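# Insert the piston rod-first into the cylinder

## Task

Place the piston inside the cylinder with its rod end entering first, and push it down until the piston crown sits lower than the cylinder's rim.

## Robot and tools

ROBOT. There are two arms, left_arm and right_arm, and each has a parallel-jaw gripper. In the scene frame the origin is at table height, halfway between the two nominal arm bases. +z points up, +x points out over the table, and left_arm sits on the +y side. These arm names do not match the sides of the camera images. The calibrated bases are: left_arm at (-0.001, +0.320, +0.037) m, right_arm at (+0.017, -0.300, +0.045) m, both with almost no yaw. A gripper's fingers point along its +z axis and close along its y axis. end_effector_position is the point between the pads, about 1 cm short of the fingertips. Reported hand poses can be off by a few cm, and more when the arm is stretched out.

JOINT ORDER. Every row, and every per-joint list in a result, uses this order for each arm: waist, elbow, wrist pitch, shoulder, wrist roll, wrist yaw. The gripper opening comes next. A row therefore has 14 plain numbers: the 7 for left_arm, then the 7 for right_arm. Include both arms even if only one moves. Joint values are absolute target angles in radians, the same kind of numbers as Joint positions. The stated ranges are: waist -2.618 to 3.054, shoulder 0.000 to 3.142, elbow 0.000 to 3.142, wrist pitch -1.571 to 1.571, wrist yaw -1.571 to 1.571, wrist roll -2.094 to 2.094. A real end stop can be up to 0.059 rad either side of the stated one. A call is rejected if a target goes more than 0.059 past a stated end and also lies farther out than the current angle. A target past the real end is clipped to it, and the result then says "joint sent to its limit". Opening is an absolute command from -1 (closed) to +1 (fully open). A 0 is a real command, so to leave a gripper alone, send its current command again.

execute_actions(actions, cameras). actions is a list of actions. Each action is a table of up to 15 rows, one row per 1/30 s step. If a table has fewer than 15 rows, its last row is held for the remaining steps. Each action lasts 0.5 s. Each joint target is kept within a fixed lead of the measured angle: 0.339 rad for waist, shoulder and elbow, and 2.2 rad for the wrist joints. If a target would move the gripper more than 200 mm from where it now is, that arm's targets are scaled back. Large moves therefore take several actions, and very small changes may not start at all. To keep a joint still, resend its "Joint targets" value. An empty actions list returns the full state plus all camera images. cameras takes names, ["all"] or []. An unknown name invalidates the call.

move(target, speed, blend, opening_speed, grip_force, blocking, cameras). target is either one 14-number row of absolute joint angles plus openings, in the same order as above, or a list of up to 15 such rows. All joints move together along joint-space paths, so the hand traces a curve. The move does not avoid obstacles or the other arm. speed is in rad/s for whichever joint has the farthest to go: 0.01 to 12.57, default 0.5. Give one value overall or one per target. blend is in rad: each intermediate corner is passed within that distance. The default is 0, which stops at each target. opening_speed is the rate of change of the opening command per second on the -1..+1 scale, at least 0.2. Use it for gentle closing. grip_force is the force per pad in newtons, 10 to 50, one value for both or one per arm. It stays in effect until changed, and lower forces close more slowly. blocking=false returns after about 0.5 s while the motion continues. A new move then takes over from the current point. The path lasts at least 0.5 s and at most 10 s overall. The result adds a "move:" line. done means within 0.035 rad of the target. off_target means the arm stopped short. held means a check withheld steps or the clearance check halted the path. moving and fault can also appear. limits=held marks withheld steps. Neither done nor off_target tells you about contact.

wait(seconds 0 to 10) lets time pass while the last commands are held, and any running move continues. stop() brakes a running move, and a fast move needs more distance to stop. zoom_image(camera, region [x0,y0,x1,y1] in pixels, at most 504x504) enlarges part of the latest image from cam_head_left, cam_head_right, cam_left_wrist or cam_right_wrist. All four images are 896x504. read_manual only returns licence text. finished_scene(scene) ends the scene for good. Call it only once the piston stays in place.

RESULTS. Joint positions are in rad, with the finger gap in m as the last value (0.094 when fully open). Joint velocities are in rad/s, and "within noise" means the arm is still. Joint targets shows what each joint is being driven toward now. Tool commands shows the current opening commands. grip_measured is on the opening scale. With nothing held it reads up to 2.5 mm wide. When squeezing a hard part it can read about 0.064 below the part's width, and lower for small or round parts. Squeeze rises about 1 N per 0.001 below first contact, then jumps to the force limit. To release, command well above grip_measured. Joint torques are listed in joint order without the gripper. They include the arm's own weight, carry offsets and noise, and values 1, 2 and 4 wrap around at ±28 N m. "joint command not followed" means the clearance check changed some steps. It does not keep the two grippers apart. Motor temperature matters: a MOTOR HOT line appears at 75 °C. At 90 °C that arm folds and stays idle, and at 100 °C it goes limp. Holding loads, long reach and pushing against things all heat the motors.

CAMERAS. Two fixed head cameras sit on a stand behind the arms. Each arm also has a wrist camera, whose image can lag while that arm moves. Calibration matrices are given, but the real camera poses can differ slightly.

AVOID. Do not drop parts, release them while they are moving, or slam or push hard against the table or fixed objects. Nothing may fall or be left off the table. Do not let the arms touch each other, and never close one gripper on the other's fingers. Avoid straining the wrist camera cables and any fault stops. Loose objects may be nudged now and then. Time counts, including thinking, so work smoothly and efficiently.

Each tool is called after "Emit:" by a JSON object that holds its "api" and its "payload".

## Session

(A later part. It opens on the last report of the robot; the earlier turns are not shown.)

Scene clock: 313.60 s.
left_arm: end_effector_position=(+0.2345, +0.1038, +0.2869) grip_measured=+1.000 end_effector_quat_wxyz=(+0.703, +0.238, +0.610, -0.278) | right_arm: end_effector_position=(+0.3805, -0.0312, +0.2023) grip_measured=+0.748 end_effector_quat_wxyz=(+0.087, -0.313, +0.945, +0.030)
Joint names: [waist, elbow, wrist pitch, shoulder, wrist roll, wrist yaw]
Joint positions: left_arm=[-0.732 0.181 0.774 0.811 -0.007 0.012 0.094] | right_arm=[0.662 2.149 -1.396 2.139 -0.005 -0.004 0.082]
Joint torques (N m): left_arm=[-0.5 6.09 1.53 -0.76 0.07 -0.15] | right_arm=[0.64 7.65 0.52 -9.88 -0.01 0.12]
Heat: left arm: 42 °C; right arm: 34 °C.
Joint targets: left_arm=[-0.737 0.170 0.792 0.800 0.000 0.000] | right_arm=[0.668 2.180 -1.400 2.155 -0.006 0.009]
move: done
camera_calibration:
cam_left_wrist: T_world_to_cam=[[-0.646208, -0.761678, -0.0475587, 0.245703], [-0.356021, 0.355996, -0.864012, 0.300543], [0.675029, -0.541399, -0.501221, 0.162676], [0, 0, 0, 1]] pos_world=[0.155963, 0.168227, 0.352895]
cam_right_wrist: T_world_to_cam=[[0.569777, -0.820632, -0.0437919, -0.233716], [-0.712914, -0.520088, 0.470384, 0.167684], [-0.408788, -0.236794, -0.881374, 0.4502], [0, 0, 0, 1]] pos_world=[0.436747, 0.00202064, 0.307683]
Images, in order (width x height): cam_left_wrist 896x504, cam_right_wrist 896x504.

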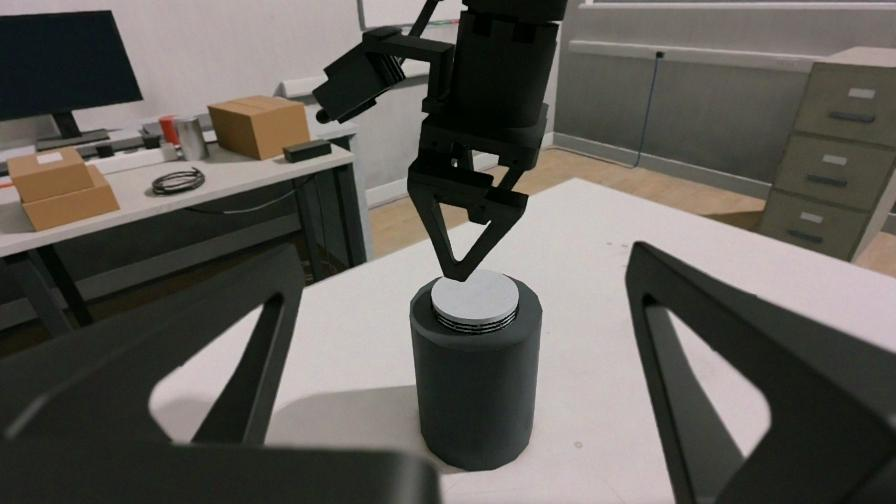

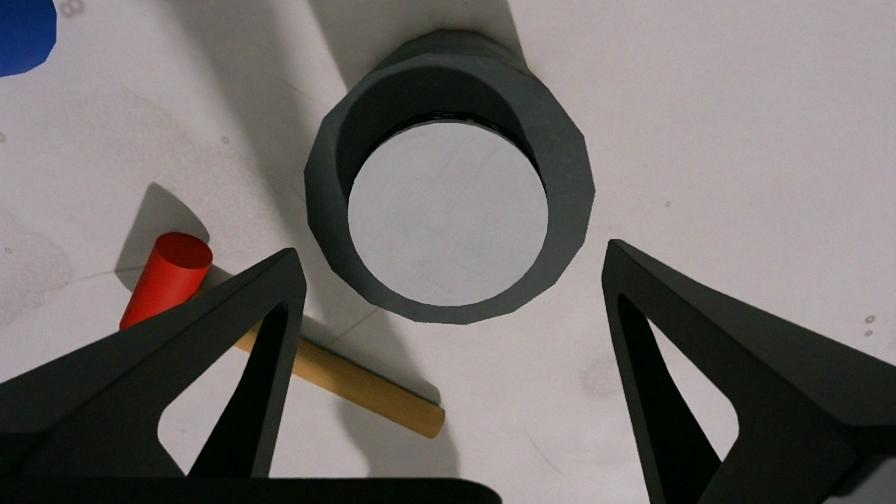

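Emit:
{"api": "move", "payload": {"target": [-0.737, 0.17, 0.792, 0.80, 0.0, 0.0, 1.0, 0.677, 1.908, -1.190, 2.105, -0.006, 0.009, 0.75], "speed": 0.25, "cameras": ["cam_left_wrist", "cam_right_wrist"]}}

Emit:
{"api": "zoom_image", "payload": {"camera": "cam_left_wrist", "region": [405, 250, 550, 360]}}

Scene clock: 317.23 s.
left_arm: end_effector_position=(+0.2345, +0.1038, +0.2869) grip_measured=+1.000 end_effector_quat_wxyz=(+0.703, +0.238, +0.610, -0.278) | right_arm: end_effector_position=(+0.3768, -0.0302, +0.1518) grip_measured=+0.748 end_effector_quat_wxyz=(+0.074, -0.317, +0.945, +0.026)
Joint names: [waist, elbow, wrist pitch, shoulder, wrist roll, wrist yaw]
Joint positions: left_arm=[-0.732 0.181 0.774 0.811 -0.007 0.012 0.094] | right_arm=[0.669 1.929 -1.218 2.125 -0.006 -0.002 0.082]
Joint torques (N m): left_arm=[-0.5 6.11 1.52 -0.75 0.08 -0.15] | right_arm=[0.85 3.9 0.84 -13.08 0 0.11]
Heat: left arm: 42 °C; right arm: 34 °C.
Joint targets: left_arm=[-0.737 0.170 0.792 0.800 0.000 0.000] | right_arm=[0.677 1.908 -1.190 2.105 -0.006 0.009]
move: done
camera_calibration:
cam_left_wrist: T_world_to_cam=[[-0.646208, -0.761678, -0.0475587, 0.245703], [-0.356021, 0.355996, -0.864012, 0.300543], [0.675029, -0.541399, -0.501221, 0.162676], [0, 0, 0, 1]] pos_world=[0.155963, 0.168227, 0.352895]
cam_right_wrist: T_world_to_cam=[[0.57521, -0.81696, -0.0413603, -0.235332], [-0.698913, -0.517108, 0.494085, 0.180568], [-0.425035, -0.255295, -0.868429, 0.408067], [0, 0, 0, 1]] pos_world=[0.435009, 0.00529371, 0.255428]
Images, in order (width x height): cam_left_wrist 896x504, cam_right_wrist 896x504.

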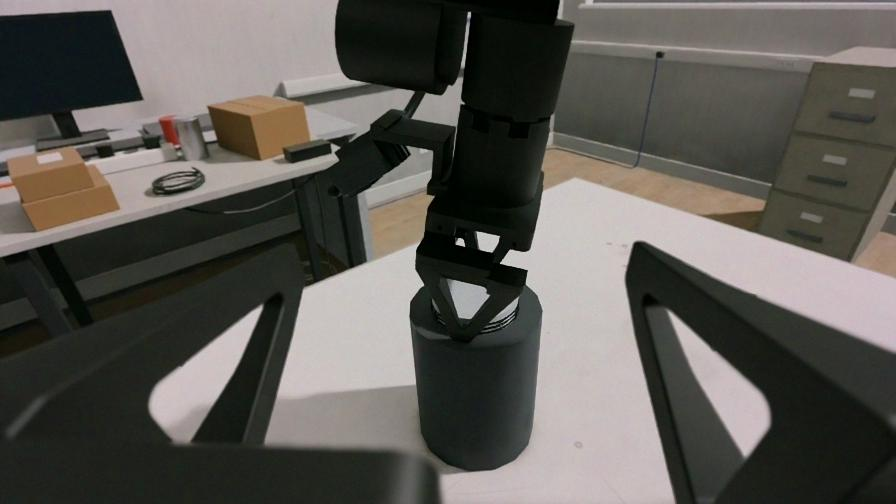

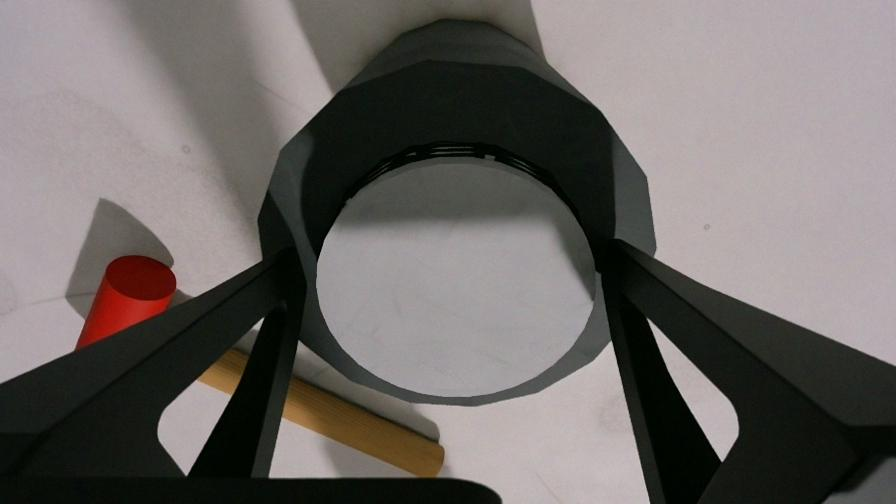

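Scaled by 3.476 from the camera's 896x504 image, which has a finer 1280x720 frame.

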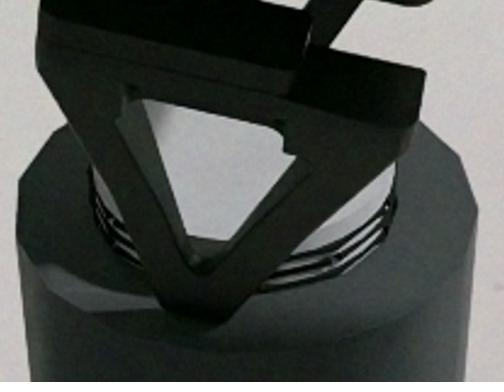

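Emit:
{"api": "move", "payload": {"target": [[-0.737, 0.17, 0.792, 0.80, 0.0, 0.0, 1.0, 0.677, 2.180, -1.400, 2.155, -0.006, 0.009, 0.75], [-0.737, 0.17, 0.792, 0.80, 0.0, 0.0, 1.0, 0.677, 2.180, -1.400, 2.155, -0.006, 0.009, -1.0], [-0.737, 0.17, 0.792, 0.80, 0.0, 0.0, 1.0, 0.675, 1.950, -1.226, 2.090, -0.006, 0.009, -1.0]], "speed": [0.5, 0.3, 0.25], "opening_speed": 2.0, "cameras": ["cam_left_wrist", "cam_right_wrist"]}}

Emit:
{"api": "zoom_image", "payload": {"camera": "cam_left_wrist", "region": [405, 250, 550, 360]}}

Scene clock: 324.97 s.
left_arm: end_effector_position=(+0.2345, +0.1038, +0.2869) grip_measured=+1.000 end_effector_quat_wxyz=(+0.703, +0.238, +0.610, -0.278) | right_arm: end_effector_position=(+0.3779, -0.0294, +0.1654) grip_measured=-0.980 end_effector_quat_wxyz=(+0.082, -0.317, +0.945, +0.028)
Joint names: [waist, elbow, wrist pitch, shoulder, wrist roll, wrist yaw]
Joint positions: left_arm=[-0.732 0.181 0.774 0.811 -0.007 0.012 0.094] | right_arm=[0.669 1.969 -1.249 2.117 -0.006 -0.002 0.001]
Joint torques (N m): left_arm=[-0.5 6.11 1.52 -0.76 0.07 -0.15] | right_arm=[0.55 4 0.81 -13.81 0.03 0.12]
Heat: left arm: 42 °C; right arm: 34 °C.
Joint targets: left_arm=[-0.737 0.170 0.792 0.800 0.000 0.000] | right_arm=[0.675 1.950 -1.226 2.090 -0.006 0.009]
move: done
camera_calibration:
cam_left_wrist: T_world_to_cam=[[-0.646208, -0.761678, -0.0475587, 0.245703], [-0.356021, 0.355996, -0.864012, 0.300543], [0.675029, -0.541399, -0.501221, 0.162676], [0, 0, 0, 1]] pos_world=[0.155963, 0.168227, 0.352895]
cam_right_wrist: T_world_to_cam=[[0.575991, -0.816392, -0.0417015, -0.234944], [-0.704874, -0.521853, 0.48044, 0.179408], [-0.413989, -0.247335, -0.876036, 0.417853], [0, 0, 0, 1]] pos_world=[0.434772, 0.00516727, 0.270062]
Images, in order (width x height): cam_left_wrist 896x504, cam_right_wrist 896x504.

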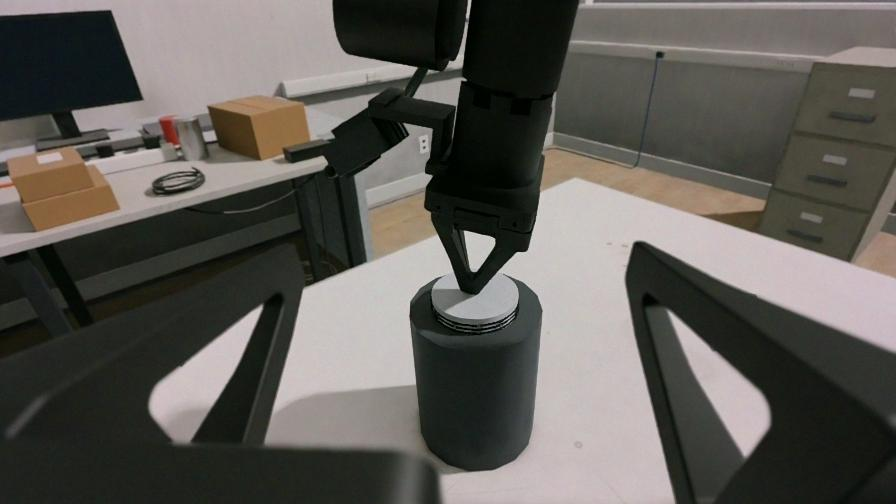

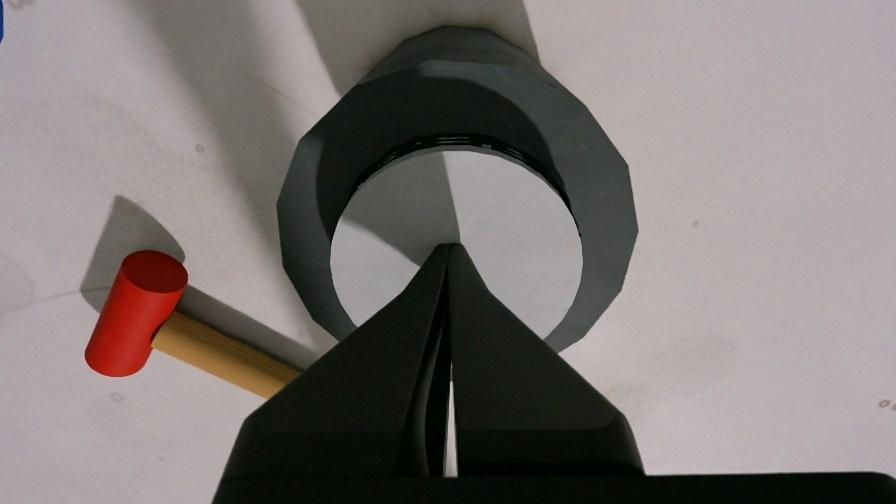

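Scaled by 3.476 from the camera's 896x504 image, which has a finer 1280x720 frame.

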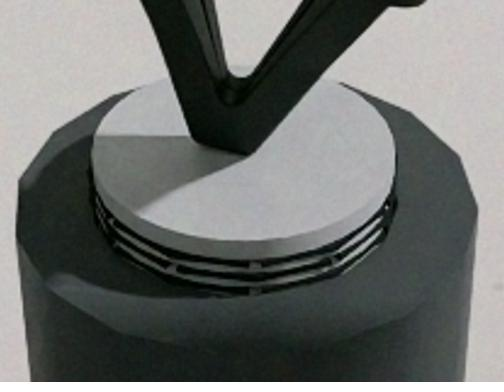

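Emit:
{"api": "move", "payload": {"target": [-0.737, 0.17, 0.792, 0.80, 0.0, 0.0, 1.0, 0.675, 1.883, -1.292, 2.244, -0.006, 0.009, -1.0], "speed": 0.08, "cameras": ["cam_left_wrist"]}}

Emit:
{"api": "zoom_image", "payload": {"camera": "cam_left_wrist", "region": [405, 250, 550, 360]}}

Scene clock: 327.93 s.
left_arm: end_effector_position=(+0.2345, +0.1038, +0.2869) grip_measured=+1.000 end_effector_quat_wxyz=(+0.703, +0.238, +0.610, -0.278) | right_arm: end_effector_position=(+0.3766, -0.0303, +0.1613) grip_measured=-0.980 end_effector_quat_wxyz=(+0.077, -0.317, +0.945, +0.026)
Joint names: [waist, elbow, wrist pitch, shoulder, wrist roll, wrist yaw]
Joint positions: left_arm=[-0.732 0.181 0.774 0.811 -0.007 0.012 0.094] | right_arm=[0.669 1.959 -1.247 2.12 -0.006 -0.002 0.001]
Joint torques (N m): left_arm=[-0.5 6.12 1.52 -0.76 0.08 -0.15] | right_arm=[0.69 -0.21 0.01 -0.38 0.01 0.11]
Heat: left arm: 42 °C; right arm: 34 °C.
Joint targets: left_arm=[-0.737 0.170 0.792 0.800 0.000 0.000] | right_arm=[0.675 1.883 -1.292 2.244 -0.006 0.009]
move: off_target (right_arm); right_arm: the shoulder is farthest, 0.124 rad from its target
camera_calibration:
cam_left_wrist: T_world_to_cam=[[-0.646208, -0.761678, -0.0475587, 0.245703], [-0.356021, 0.355996, -0.864012, 0.300543], [0.675029, -0.541399, -0.501221, 0.162676], [0, 0, 0, 1]] pos_world=[0.155963, 0.168227, 0.352895]
Images, in order (width x height): cam_left_wrist 896x504.

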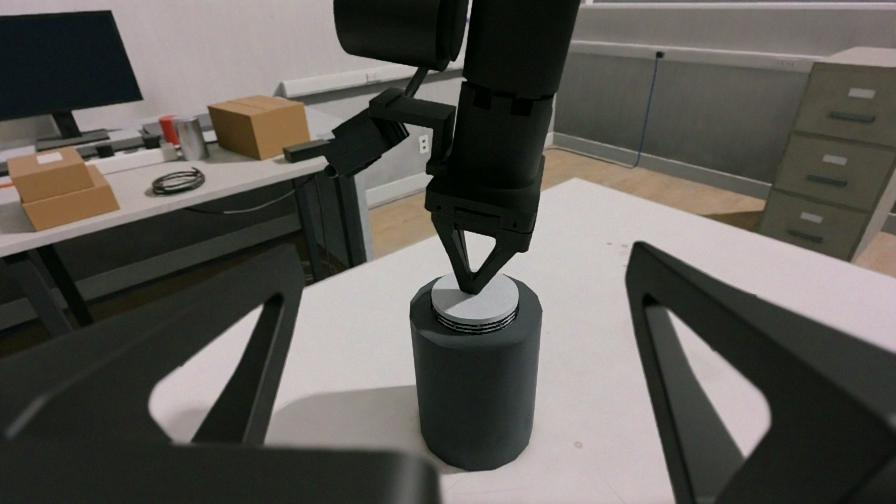

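Scaled by 3.476 from the camera's 896x504 image, which has a finer 1280x720 frame.

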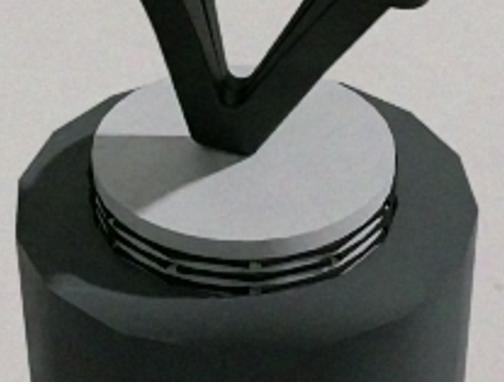

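Emit:
{"api": "zoom_image", "payload": {"camera": "cam_head_left", "region": [340, 190, 430, 300]}}

This scene's latest camera images include none from cam_head_left. They are from: cam_left_wrist. cam_head_left's image comes with the result of a call that names it in "cameras".

Emit:
{"api": "move", "payload": {"target": [[-0.737, 0.17, 0.792, 0.80, 0.0, 0.0, 1.0, 0.675, 2.10, -1.40, 2.10, -0.006, 0.009, -1.0], [-0.737, 0.17, 0.792, 0.80, 0.0, 0.0, 1.0, 0.667, 1.430, -0.693, 1.637, 0.0, 0.0, 1.0]], "speed": [0.5, 0.8], "blend": [0.05, 0], "cameras": ["all"]}}

Emit:
{"api": "zoom_image", "payload": {"camera": "cam_right_wrist", "region": [370, 140, 570, 340]}}

Emit:
{"api": "zoom_image", "payload": {"camera": "cam_head_left", "region": [340, 190, 430, 300]}}

Emit:
{"api": "zoom_image", "payload": {"camera": "cam_left_wrist", "region": [405, 250, 550, 360]}}

Scene clock: 333.87 s.
left_arm: end_effector_position=(+0.2345, +0.1038, +0.2869) grip_measured=+1.000 end_effector_quat_wxyz=(+0.703, +0.238, +0.610, -0.278) | right_arm: end_effector_position=(+0.3743, -0.0320, +0.2295) grip_measured=+0.998 end_effector_quat_wxyz=(+0.298, -0.302, +0.900, +0.099)
Joint names: [waist, elbow, wrist pitch, shoulder, wrist roll, wrist yaw]
Joint positions: left_arm=[-0.732 0.181 0.774 0.811 -0.007 0.012 0.094] | right_arm=[0.669 1.443 -0.708 1.666 -0.006 -0.002 0.094]
Joint torques (N m): left_arm=[-0.49 6.11 1.52 -0.76 0.08 -0.15] | right_arm=[-0.12 5.12 1.51 -10.82 0.03 0.01]
Heat: left arm: 42 °C; right arm: 34 °C.
Joint targets: left_arm=[-0.737 0.170 0.792 0.800 0.000 0.000] | right_arm=[0.667 1.430 -0.693 1.637 0.000 0.000]
move: done
camera_calibration:
cam_left_wrist: T_world_to_cam=[[-0.646208, -0.761678, -0.0475587, 0.245703], [-0.356021, 0.355996, -0.864012, 0.300543], [0.675029, -0.541399, -0.501221, 0.162676], [0, 0, 0, 1]] pos_world=[0.155963, 0.168227, 0.352895]
cam_right_wrist: T_world_to_cam=[[0.593086, -0.803627, -0.0493288, -0.236669], [-0.803089, -0.594834, 0.0349435, 0.281442], [-0.0574239, 0.0188909, -0.998171, 0.375004], [0, 0, 0, 1]] pos_world=[0.387922, -0.0298665, 0.352809]

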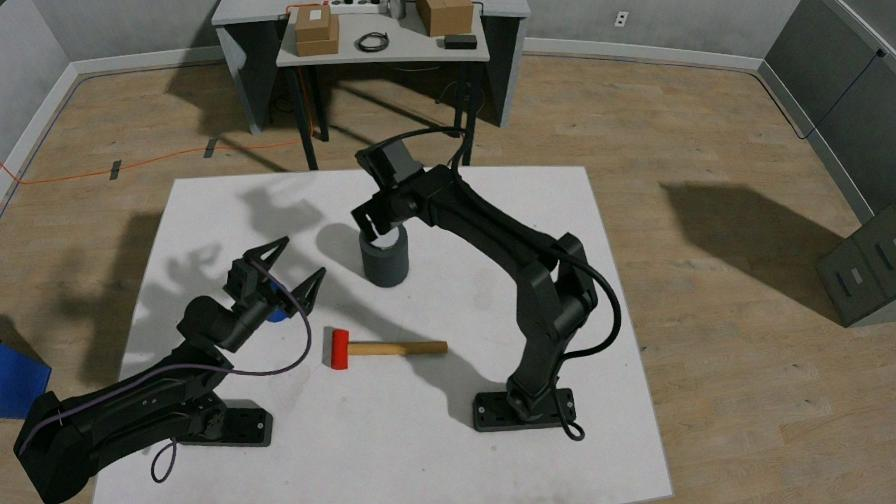

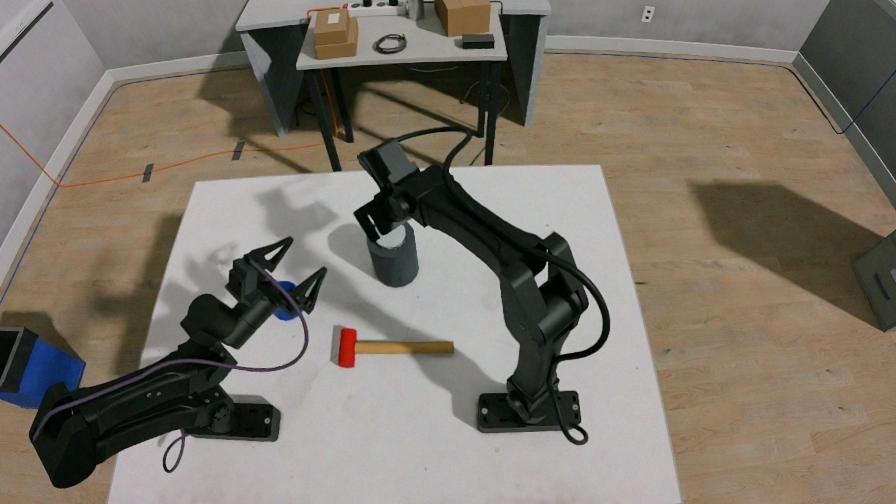

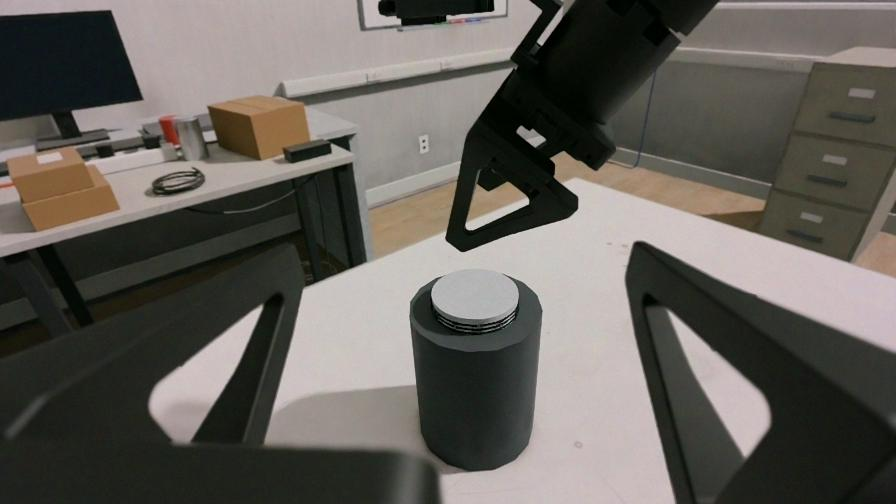

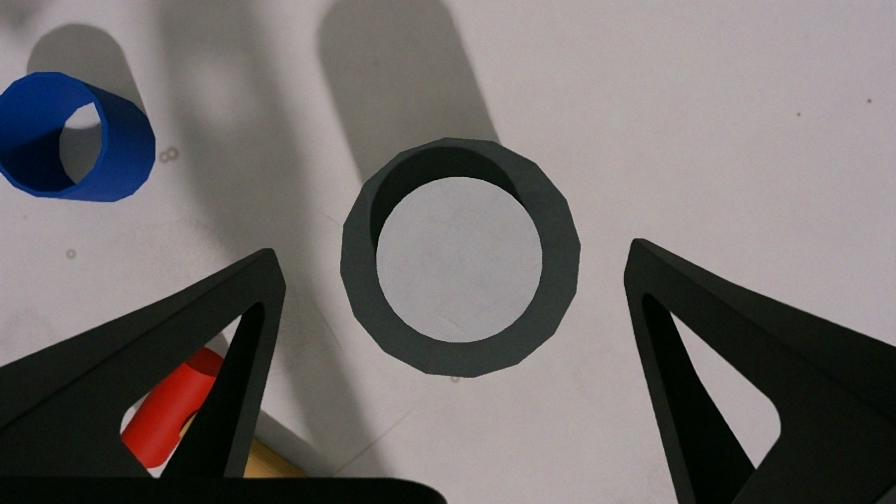

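Scaled by 2.520 from the camera's 896x504 image, which has a finer 1280x720 frame.

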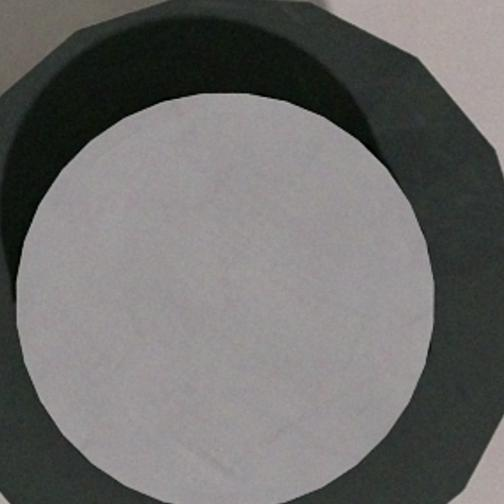

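Scaled by 4.582 from the camera's 896x504 image, which has a finer 1280x720 frame.

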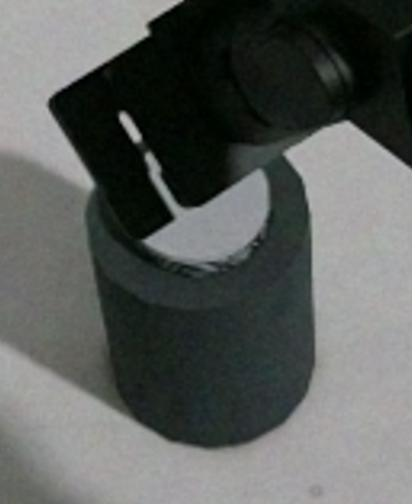

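Scaled by 3.476 from the camera's 896x504 image, which has a finer 1280x720 frame.

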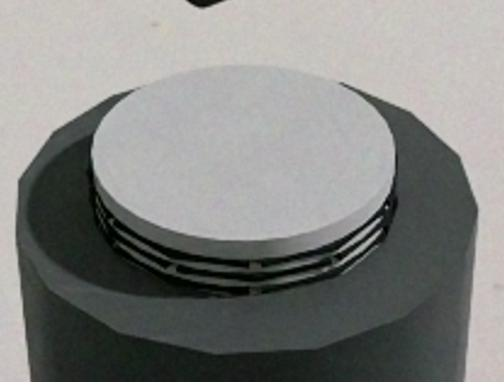

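Emit:
{"api": "move", "payload": {"target": [[-0.737, 0.17, 0.792, 0.80, 0.0, 0.0, 1.0, 0.670, 2.120, -1.36, 2.110, -0.006, 0.009, 0.75], [-0.737, 0.17, 0.792, 0.80, 0.0, 0.0, 1.0, 0.660, 1.895, -1.179, 2.079, -0.006, 0.009, 0.75]], "speed": [0.7, 0.2], "cameras": ["cam_left_wrist", "cam_right_wrist"]}}

Emit:
{"api": "zoom_image", "payload": {"camera": "cam_left_wrist", "region": [405, 250, 550, 360]}}

Scene clock: 343.63 s.
left_arm: end_effector_position=(+0.2345, +0.1038, +0.2869) grip_measured=+1.000 end_effector_quat_wxyz=(+0.703, +0.238, +0.610, -0.278) | right_arm: end_effector_position=(+0.3782, -0.0307, +0.1575) grip_measured=+0.752 end_effector_quat_wxyz=(+0.088, -0.315, +0.944, +0.030)
Joint names: [waist, elbow, wrist pitch, shoulder, wrist roll, wrist yaw]
Joint positions: left_arm=[-0.732 0.181 0.774 0.811 -0.007 0.012 0.094] | right_arm=[0.666 1.906 -1.193 2.098 -0.006 -0.002 0.082]
Joint torques (N m): left_arm=[-0.49 6.12 1.52 -0.75 0.08 -0.15] | right_arm=[-0.64 4.63 0.69 -12.86 0.03 0.11]
Heat: left arm: 42 °C; right arm: 34 °C.
Joint targets: left_arm=[-0.737 0.170 0.792 0.800 0.000 0.000] | right_arm=[0.660 1.895 -1.179 2.079 -0.006 0.009]
move: done
camera_calibration:
cam_left_wrist: T_world_to_cam=[[-0.646208, -0.761678, -0.0475587, 0.245703], [-0.356021, 0.355996, -0.864012, 0.300543], [0.675029, -0.541399, -0.501221, 0.162676], [0, 0, 0, 1]] pos_world=[0.155963, 0.168227, 0.352895]
cam_right_wrist: T_world_to_cam=[[0.573964, -0.817798, -0.0420925, -0.23571], [-0.711094, -0.523247, 0.469636, 0.186744], [-0.406092, -0.239622, -0.881856, 0.408923], [0, 0, 0, 1]] pos_world=[0.434143, 0.00293707, 0.262988]
Images, in order (width x height): cam_left_wrist 896x504, cam_right_wrist 896x504.

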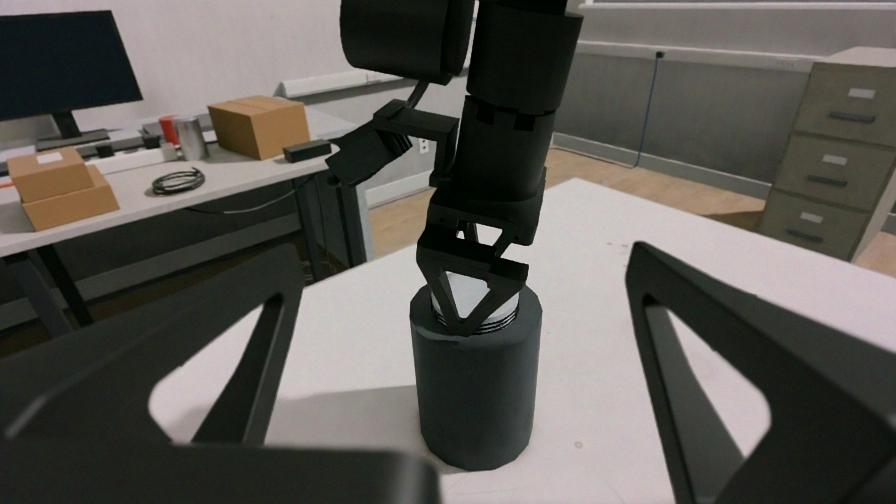

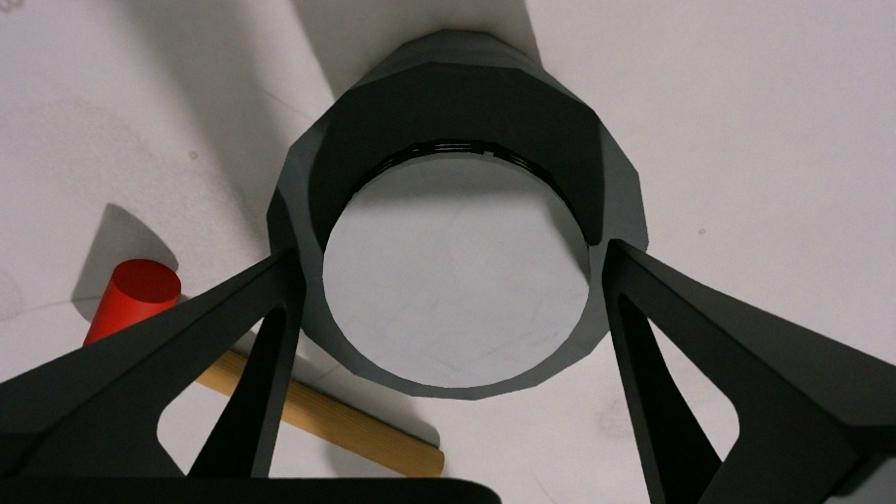

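Scaled by 3.476 from the camera's 896x504 image, which has a finer 1280x720 frame.

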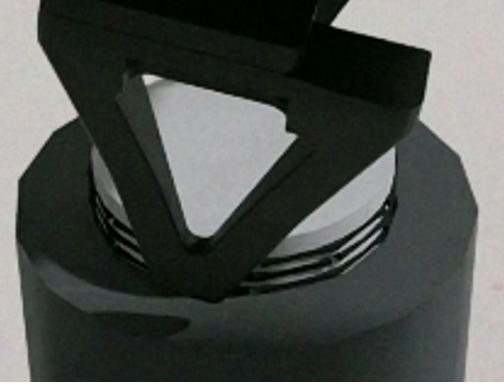

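Emit:
{"api": "move", "payload": {"target": [[-0.737, 0.17, 0.792, 0.80, 0.0, 0.0, 1.0, 0.660, 1.887, -1.177, 2.079, -0.006, 0.009, 0.75], [-0.737, 0.17, 0.792, 0.80, 0.0, 0.0, 1.0, 0.660, 1.887, -1.177, 2.079, -0.006, 0.009, 0.15]], "speed": 0.2, "opening_speed": 0.6, "cameras": ["cam_left_wrist", "cam_right_wrist"]}}

Emit:
{"api": "zoom_image", "payload": {"camera": "cam_left_wrist", "region": [405, 250, 550, 360]}}

Scene clock: 346.13 s.
left_arm: end_effector_position=(+0.2345, +0.1038, +0.2869) grip_measured=+1.000 end_effector_quat_wxyz=(+0.703, +0.238, +0.610, -0.278) | right_arm: end_effector_position=(+0.3777, -0.0314, +0.1556) grip_measured=+0.451 end_effector_quat_wxyz=(+0.086, -0.315, +0.945, +0.028)
Joint names: [waist, elbow, wrist pitch, shoulder, wrist roll, wrist yaw]
Joint positions: left_arm=[-0.732 0.181 0.774 0.811 -0.007 0.012 0.094] | right_arm=[0.666 1.899 -1.19 2.098 -0.006 -0.001 0.068]
Joint torques (N m): left_arm=[-0.5 6.12 1.52 -0.76 0.08 -0.15] | right_arm=[-0.54 4.6 0.73 -12.9 0.03 0.1]
Heat: left arm: 42 °C; right arm: 34 °C.
Joint targets: left_arm=[-0.737 0.170 0.792 0.800 0.000 0.000] | right_arm=[0.660 1.887 -1.177 2.079 -0.006 0.009]
move: done
camera_calibration:
cam_left_wrist: T_world_to_cam=[[-0.646208, -0.761678, -0.0475587, 0.245703], [-0.356021, 0.355996, -0.864012, 0.300543], [0.675029, -0.541399, -0.501221, 0.162676], [0, 0, 0, 1]] pos_world=[0.155963, 0.168227, 0.352895]
cam_right_wrist: T_world_to_cam=[[0.573893, -0.817929, -0.040473, -0.236345], [-0.710049, -0.521606, 0.47303, 0.186025], [-0.408016, -0.242731, -0.880116, 0.407155], [0, 0, 0, 1]] pos_world=[0.433849, 0.00254764, 0.260783]
Images, in order (width x height): cam_left_wrist 896x504, cam_right_wrist 896x504.

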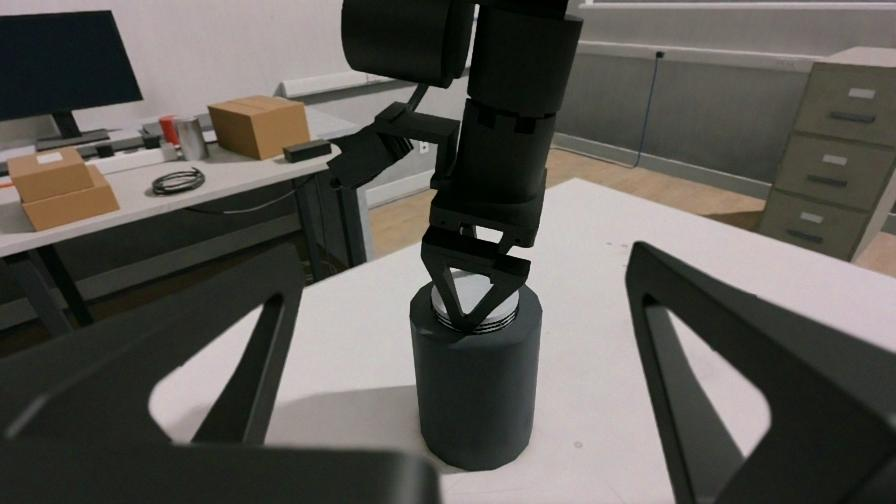

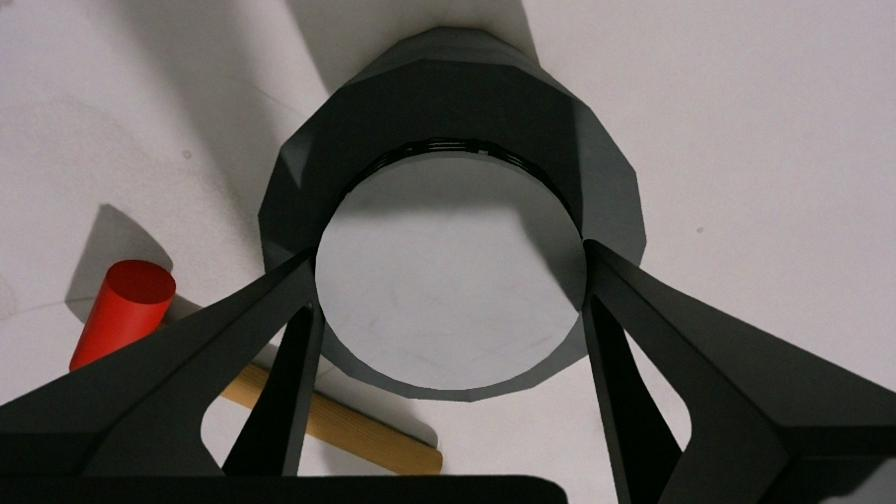

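Scaled by 3.476 from the camera's 896x504 image, which has a finer 1280x720 frame.

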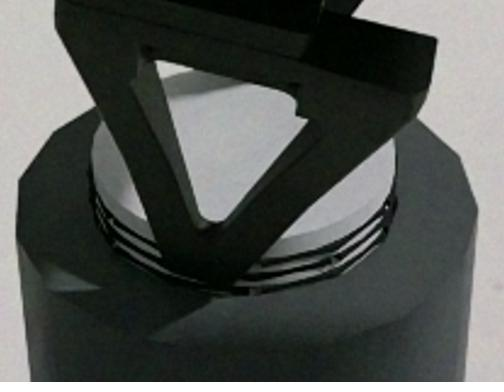

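Emit:
{"api": "move", "payload": {"target": [-0.737, 0.17, 0.792, 0.80, 0.0, 0.0, 1.0, 0.660, 1.915, -1.172, 2.036, -0.006, 0.009, 0.15], "speed": 0.06, "cameras": ["cam_left_wrist", "cam_right_wrist"]}}

Emit:
{"api": "zoom_image", "payload": {"camera": "cam_left_wrist", "region": [405, 250, 550, 360]}}

Scene clock: 347.93 s.
left_arm: end_effector_position=(+0.2345, +0.1038, +0.2869) grip_measured=+1.000 end_effector_quat_wxyz=(+0.703, +0.238, +0.610, -0.278) | right_arm: end_effector_position=(+0.3778, -0.0313, +0.1563) grip_measured=+0.451 end_effector_quat_wxyz=(+0.087, -0.315, +0.945, +0.029)
Joint names: [waist, elbow, wrist pitch, shoulder, wrist roll, wrist yaw]
Joint positions: left_arm=[-0.732 0.181 0.774 0.811 -0.007 0.012 0.094] | right_arm=[0.666 1.899 -1.189 2.096 -0.006 -0.001 0.068]
Joint torques (N m): left_arm=[-0.5 6.12 1.52 -0.76 0.07 -0.15] | right_arm=[-0.7 6.67 0.76 -16.96 0.02 0.1]
Heat: left arm: 42 °C; right arm: 34 °C.
Joint targets: left_arm=[-0.737 0.170 0.792 0.800 0.000 0.000] | right_arm=[0.660 1.915 -1.172 2.036 -0.006 0.009]
move: off_target (right_arm); right_arm: the shoulder is farthest, 0.060 rad from its target
camera_calibration:
cam_left_wrist: T_world_to_cam=[[-0.646208, -0.761678, -0.0475587, 0.245703], [-0.356021, 0.355996, -0.864012, 0.300543], [0.675029, -0.541399, -0.501221, 0.162676], [0, 0, 0, 1]] pos_world=[0.155963, 0.168227, 0.352895]
cam_right_wrist: T_world_to_cam=[[0.574024, -0.817832, -0.0405806, -0.236337], [-0.710866, -0.522318, 0.471014, 0.186475], [-0.406406, -0.241526, -0.881192, 0.407528], [0, 0, 0, 1]] pos_world=[0.433844, 0.00254366, 0.261688]
Images, in order (width x height): cam_left_wrist 896x504, cam_right_wrist 896x504.

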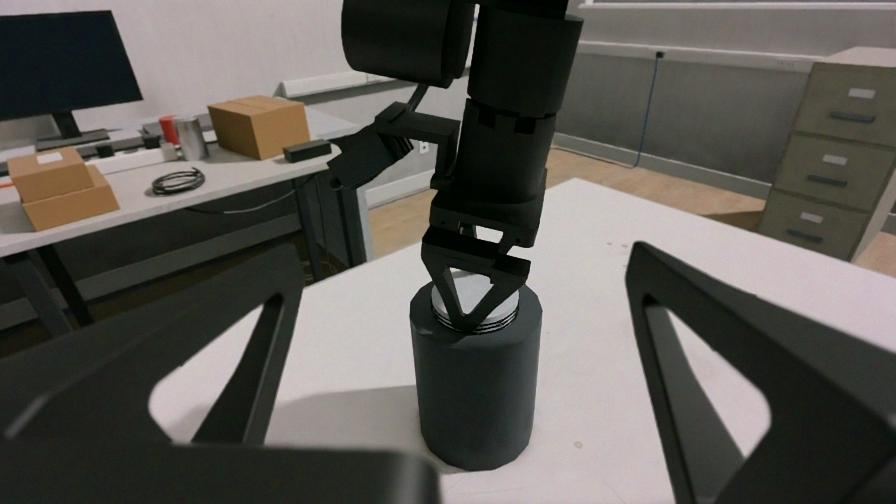

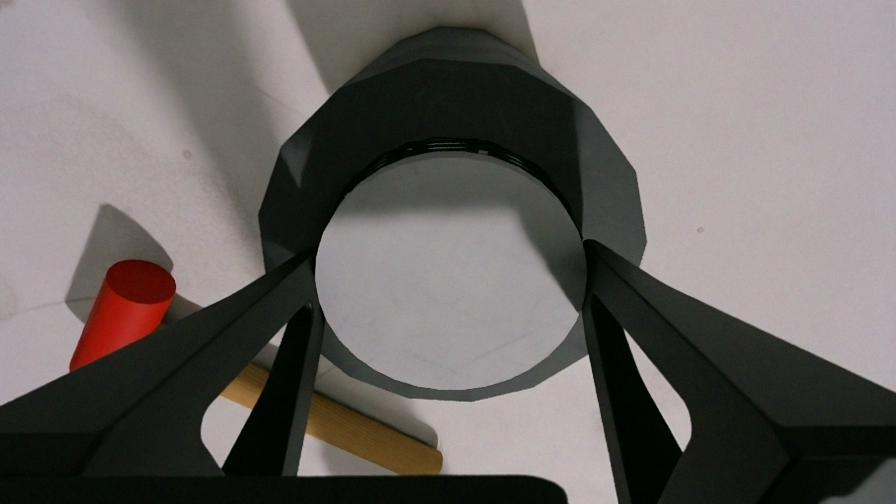

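Scaled by 3.476 from the camera's 896x504 image, which has a finer 1280x720 frame.

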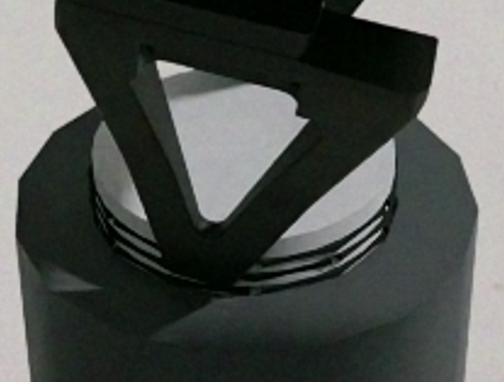

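Emit:
{"api": "move", "payload": {"target": [-0.737, 0.17, 0.792, 0.80, 0.0, 0.0, 1.0, 0.660, 1.940, -1.172, 2.005, -0.006, 0.009, 0.15], "speed": 0.06, "cameras": ["cam_left_wrist"]}}

Emit:
{"api": "zoom_image", "payload": {"camera": "cam_left_wrist", "region": [405, 250, 550, 360]}}

Scene clock: 351.63 s.
left_arm: end_effector_position=(+0.2345, +0.1038, +0.2869) grip_measured=+1.000 end_effector_quat_wxyz=(+0.703, +0.238, +0.610, -0.278) | right_arm: end_effector_position=(+0.3775, -0.0315, +0.1662) grip_measured=+0.451 end_effector_quat_wxyz=(+0.097, -0.315, +0.944, +0.032)
Joint names: [waist, elbow, wrist pitch, shoulder, wrist roll, wrist yaw]
Joint positions: left_arm=[-0.732 0.181 0.774 0.811 -0.007 0.012 0.094] | right_arm=[0.666 1.899 -1.191 2.073 -0.006 -0.001 0.068]
Joint torques (N m): left_arm=[-0.5 6.11 1.52 -0.76 0.08 -0.15] | right_arm=[-0.58 8.72 0.82 -17.54 0 0.1]
Heat: left arm: 43 °C; right arm: 34 °C.
Joint targets: left_arm=[-0.737 0.170 0.792 0.800 0.000 0.000] | right_arm=[0.660 1.940 -1.172 2.005 -0.006 0.009]
move: off_target (right_arm); right_arm: the shoulder is farthest, 0.068 rad from its target
camera_calibration:
cam_left_wrist: T_world_to_cam=[[-0.646208, -0.761678, -0.0475587, 0.245703], [-0.356021, 0.355996, -0.864012, 0.300543], [0.675029, -0.541399, -0.501221, 0.162676], [0, 0, 0, 1]] pos_world=[0.155963, 0.168227, 0.352895]
Images, in order (width x height): cam_left_wrist 896x504.

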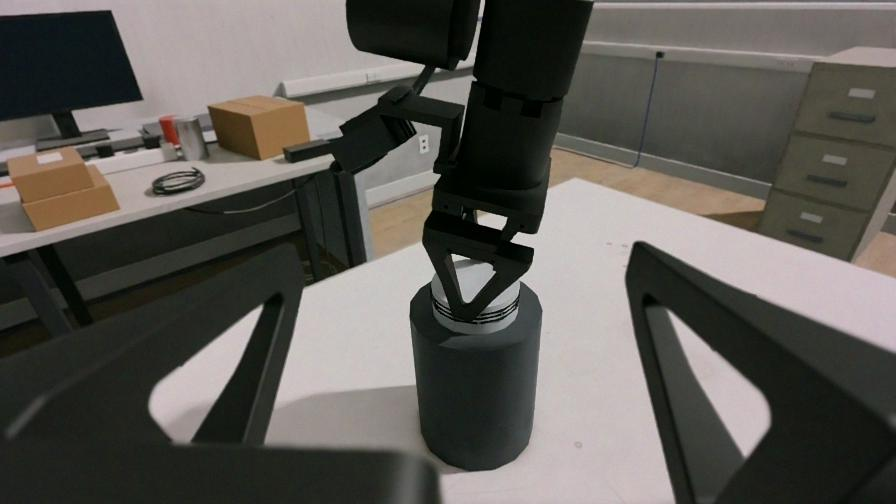

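Scaled by 3.476 from the camera's 896x504 image, which has a finer 1280x720 frame.

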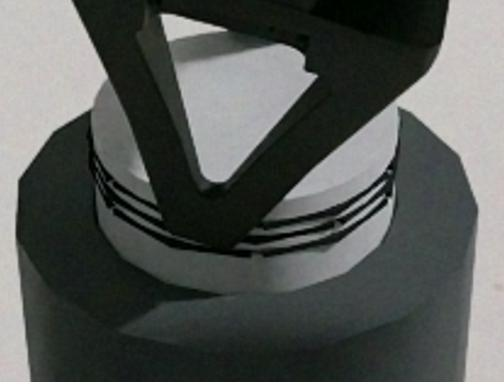

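Emit:
{"api": "zoom_image", "payload": {"camera": "cam_left_wrist", "region": [425, 270, 475, 340]}}

Emit:
{"api": "zoom_image", "payload": {"camera": "cam_left_wrist", "region": [480, 270, 530, 340]}}

Scaled by 7.200 from the camera's 896x504 image, which has a finer 1280x720 frame.

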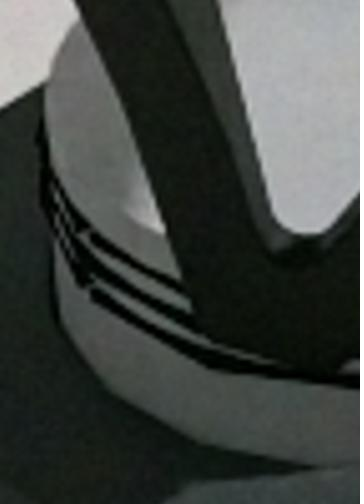

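Scaled by 7.200 from the camera's 896x504 image, which has a finer 1280x720 frame.

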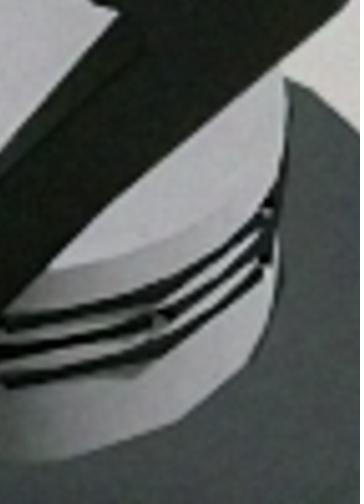

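Emit:
{"api": "move", "payload": {"target": [[-0.737, 0.17, 0.792, 0.80, 0.0, 0.0, 1.0, 0.660, 1.940, -1.172, 2.030, -0.006, 0.009, 0.15], [-0.737, 0.17, 0.792, 0.80, 0.0, 0.0, 1.0, 0.660, 1.935, -1.147, 2.045, -0.006, 0.009, 0.15], [-0.737, 0.17, 0.792, 0.80, 0.0, 0.0, 1.0, 0.660, 1.930, -1.172, 2.055, -0.006, 0.034, 0.15], [-0.737, 0.17, 0.792, 0.80, 0.0, 0.0, 1.0, 0.660, 1.925, -1.197, 2.062, -0.006, 0.009, 0.15], [-0.737, 0.17, 0.792, 0.80, 0.0, 0.0, 1.0, 0.660, 1.920, -1.172, 2.068, -0.006, -0.016, 0.15], [-0.737, 0.17, 0.792, 0.80, 0.0, 0.0, 1.0, 0.660, 1.915, -1.147, 2.074, -0.006, 0.009, 0.15], [-0.737, 0.17, 0.792, 0.80, 0.0, 0.0, 1.0, 0.660, 1.910, -1.172, 2.080, -0.006, 0.034, 0.15], [-0.737, 0.17, 0.792, 0.80, 0.0, 0.0, 1.0, 0.660, 1.905, -1.197, 2.086, -0.006, 0.009, 0.15], [-0.737, 0.17, 0.792, 0.80, 0.0, 0.0, 1.0, 0.660, 1.900, -1.172, 2.092, -0.006, -0.016, 0.15], [-0.737, 0.17, 0.792, 0.80, 0.0, 0.0, 1.0, 0.660, 1.895, -1.147, 2.098, -0.006, 0.009, 0.15], [-0.737, 0.17, 0.792, 0.80, 0.0, 0.0, 1.0, 0.660, 1.890, -1.172, 2.104, -0.006, 0.034, 0.15], [-0.737, 0.17, 0.792, 0.80, 0.0, 0.0, 1.0, 0.660, 1.885, -1.197, 2.110, -0.006, 0.009, 0.15], [-0.737, 0.17, 0.792, 0.80, 0.0, 0.0, 1.0, 0.660, 1.880, -1.172, 2.110, -0.006, -0.016, 0.15], [-0.737, 0.17, 0.792, 0.80, 0.0, 0.0, 1.0, 0.660, 1.880, -1.172, 2.110, -0.006, 0.009, 0.15]], "speed": 0.1, "blend": [0.008, 0.008, 0.008, 0.008, 0.008, 0.008, 0.008, 0.008, 0.008, 0.008, 0.008, 0.008, 0.008, 0], "cameras": ["cam_left_wrist", "cam_right_wrist"]}}

Emit:
{"api": "zoom_image", "payload": {"camera": "cam_left_wrist", "region": [405, 250, 550, 360]}}

Scene clock: 361.40 s.
left_arm: end_effector_position=(+0.2345, +0.1038, +0.2869) grip_measured=+1.000 end_effector_quat_wxyz=(+0.703, +0.238, +0.610, -0.278) | right_arm: end_effector_position=(+0.3778, -0.0316, +0.1554) grip_measured=+0.450 end_effector_quat_wxyz=(+0.087, -0.315, +0.945, +0.028)
Joint names: [waist, elbow, wrist pitch, shoulder, wrist roll, wrist yaw]
Joint positions: left_arm=[-0.732 0.181 0.774 0.811 -0.007 0.012 0.094] | right_arm=[0.666 1.896 -1.188 2.097 -0.006 0.001 0.068]
Joint torques (N m): left_arm=[-0.5 6.11 1.53 -0.75 0.08 -0.15] | right_arm=[-0.62 4.22 0.73 -9.99 0 0.09]
Heat: left arm: 43 °C; right arm: 33 °C.
Joint targets: left_arm=[-0.737 0.170 0.792 0.800 0.000 0.000] | right_arm=[0.660 1.880 -1.172 2.110 -0.006 0.009]
move: done
camera_calibration:
cam_left_wrist: T_world_to_cam=[[-0.646208, -0.761678, -0.0475587, 0.245703], [-0.356021, 0.355996, -0.864012, 0.300543], [0.675029, -0.541399, -0.501221, 0.162676], [0, 0, 0, 1]] pos_world=[0.155963, 0.168227, 0.352895]
cam_right_wrist: T_world_to_cam=[[0.573801, -0.818067, -0.0389708, -0.236859], [-0.710882, -0.521121, 0.472313, 0.186511], [-0.406692, -0.24331, -0.880569, 0.406566], [0, 0, 0, 1]] pos_world=[0.433844, 0.00234935, 0.260687]
Images, in order (width x height): cam_left_wrist 896x504, cam_right_wrist 896x504.

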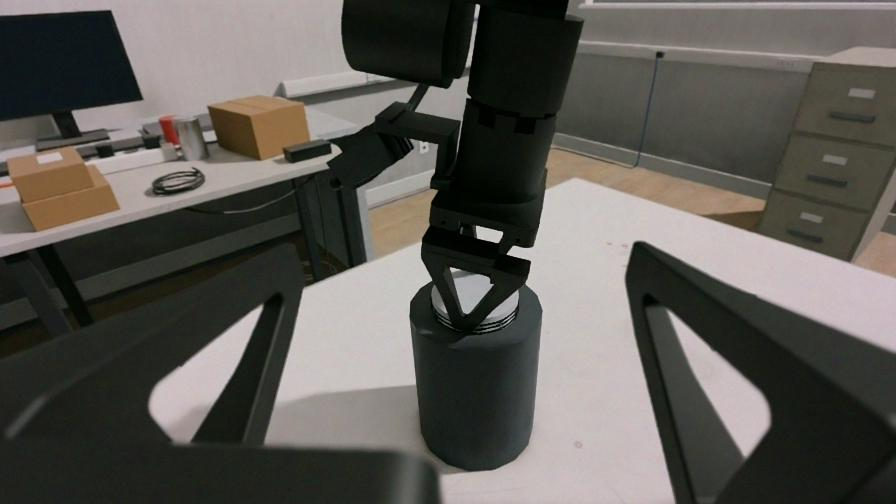

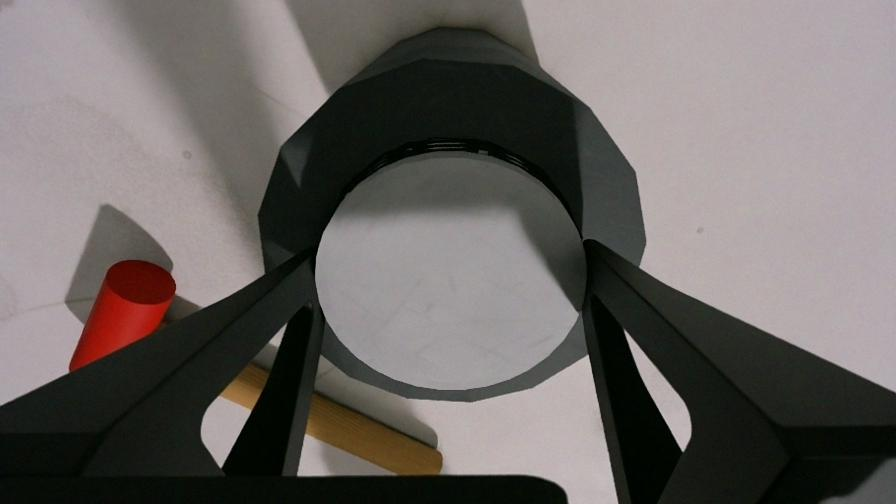

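Scaled by 3.476 from the camera's 896x504 image, which has a finer 1280x720 frame.

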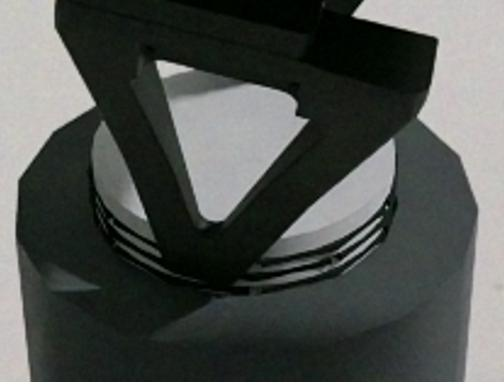

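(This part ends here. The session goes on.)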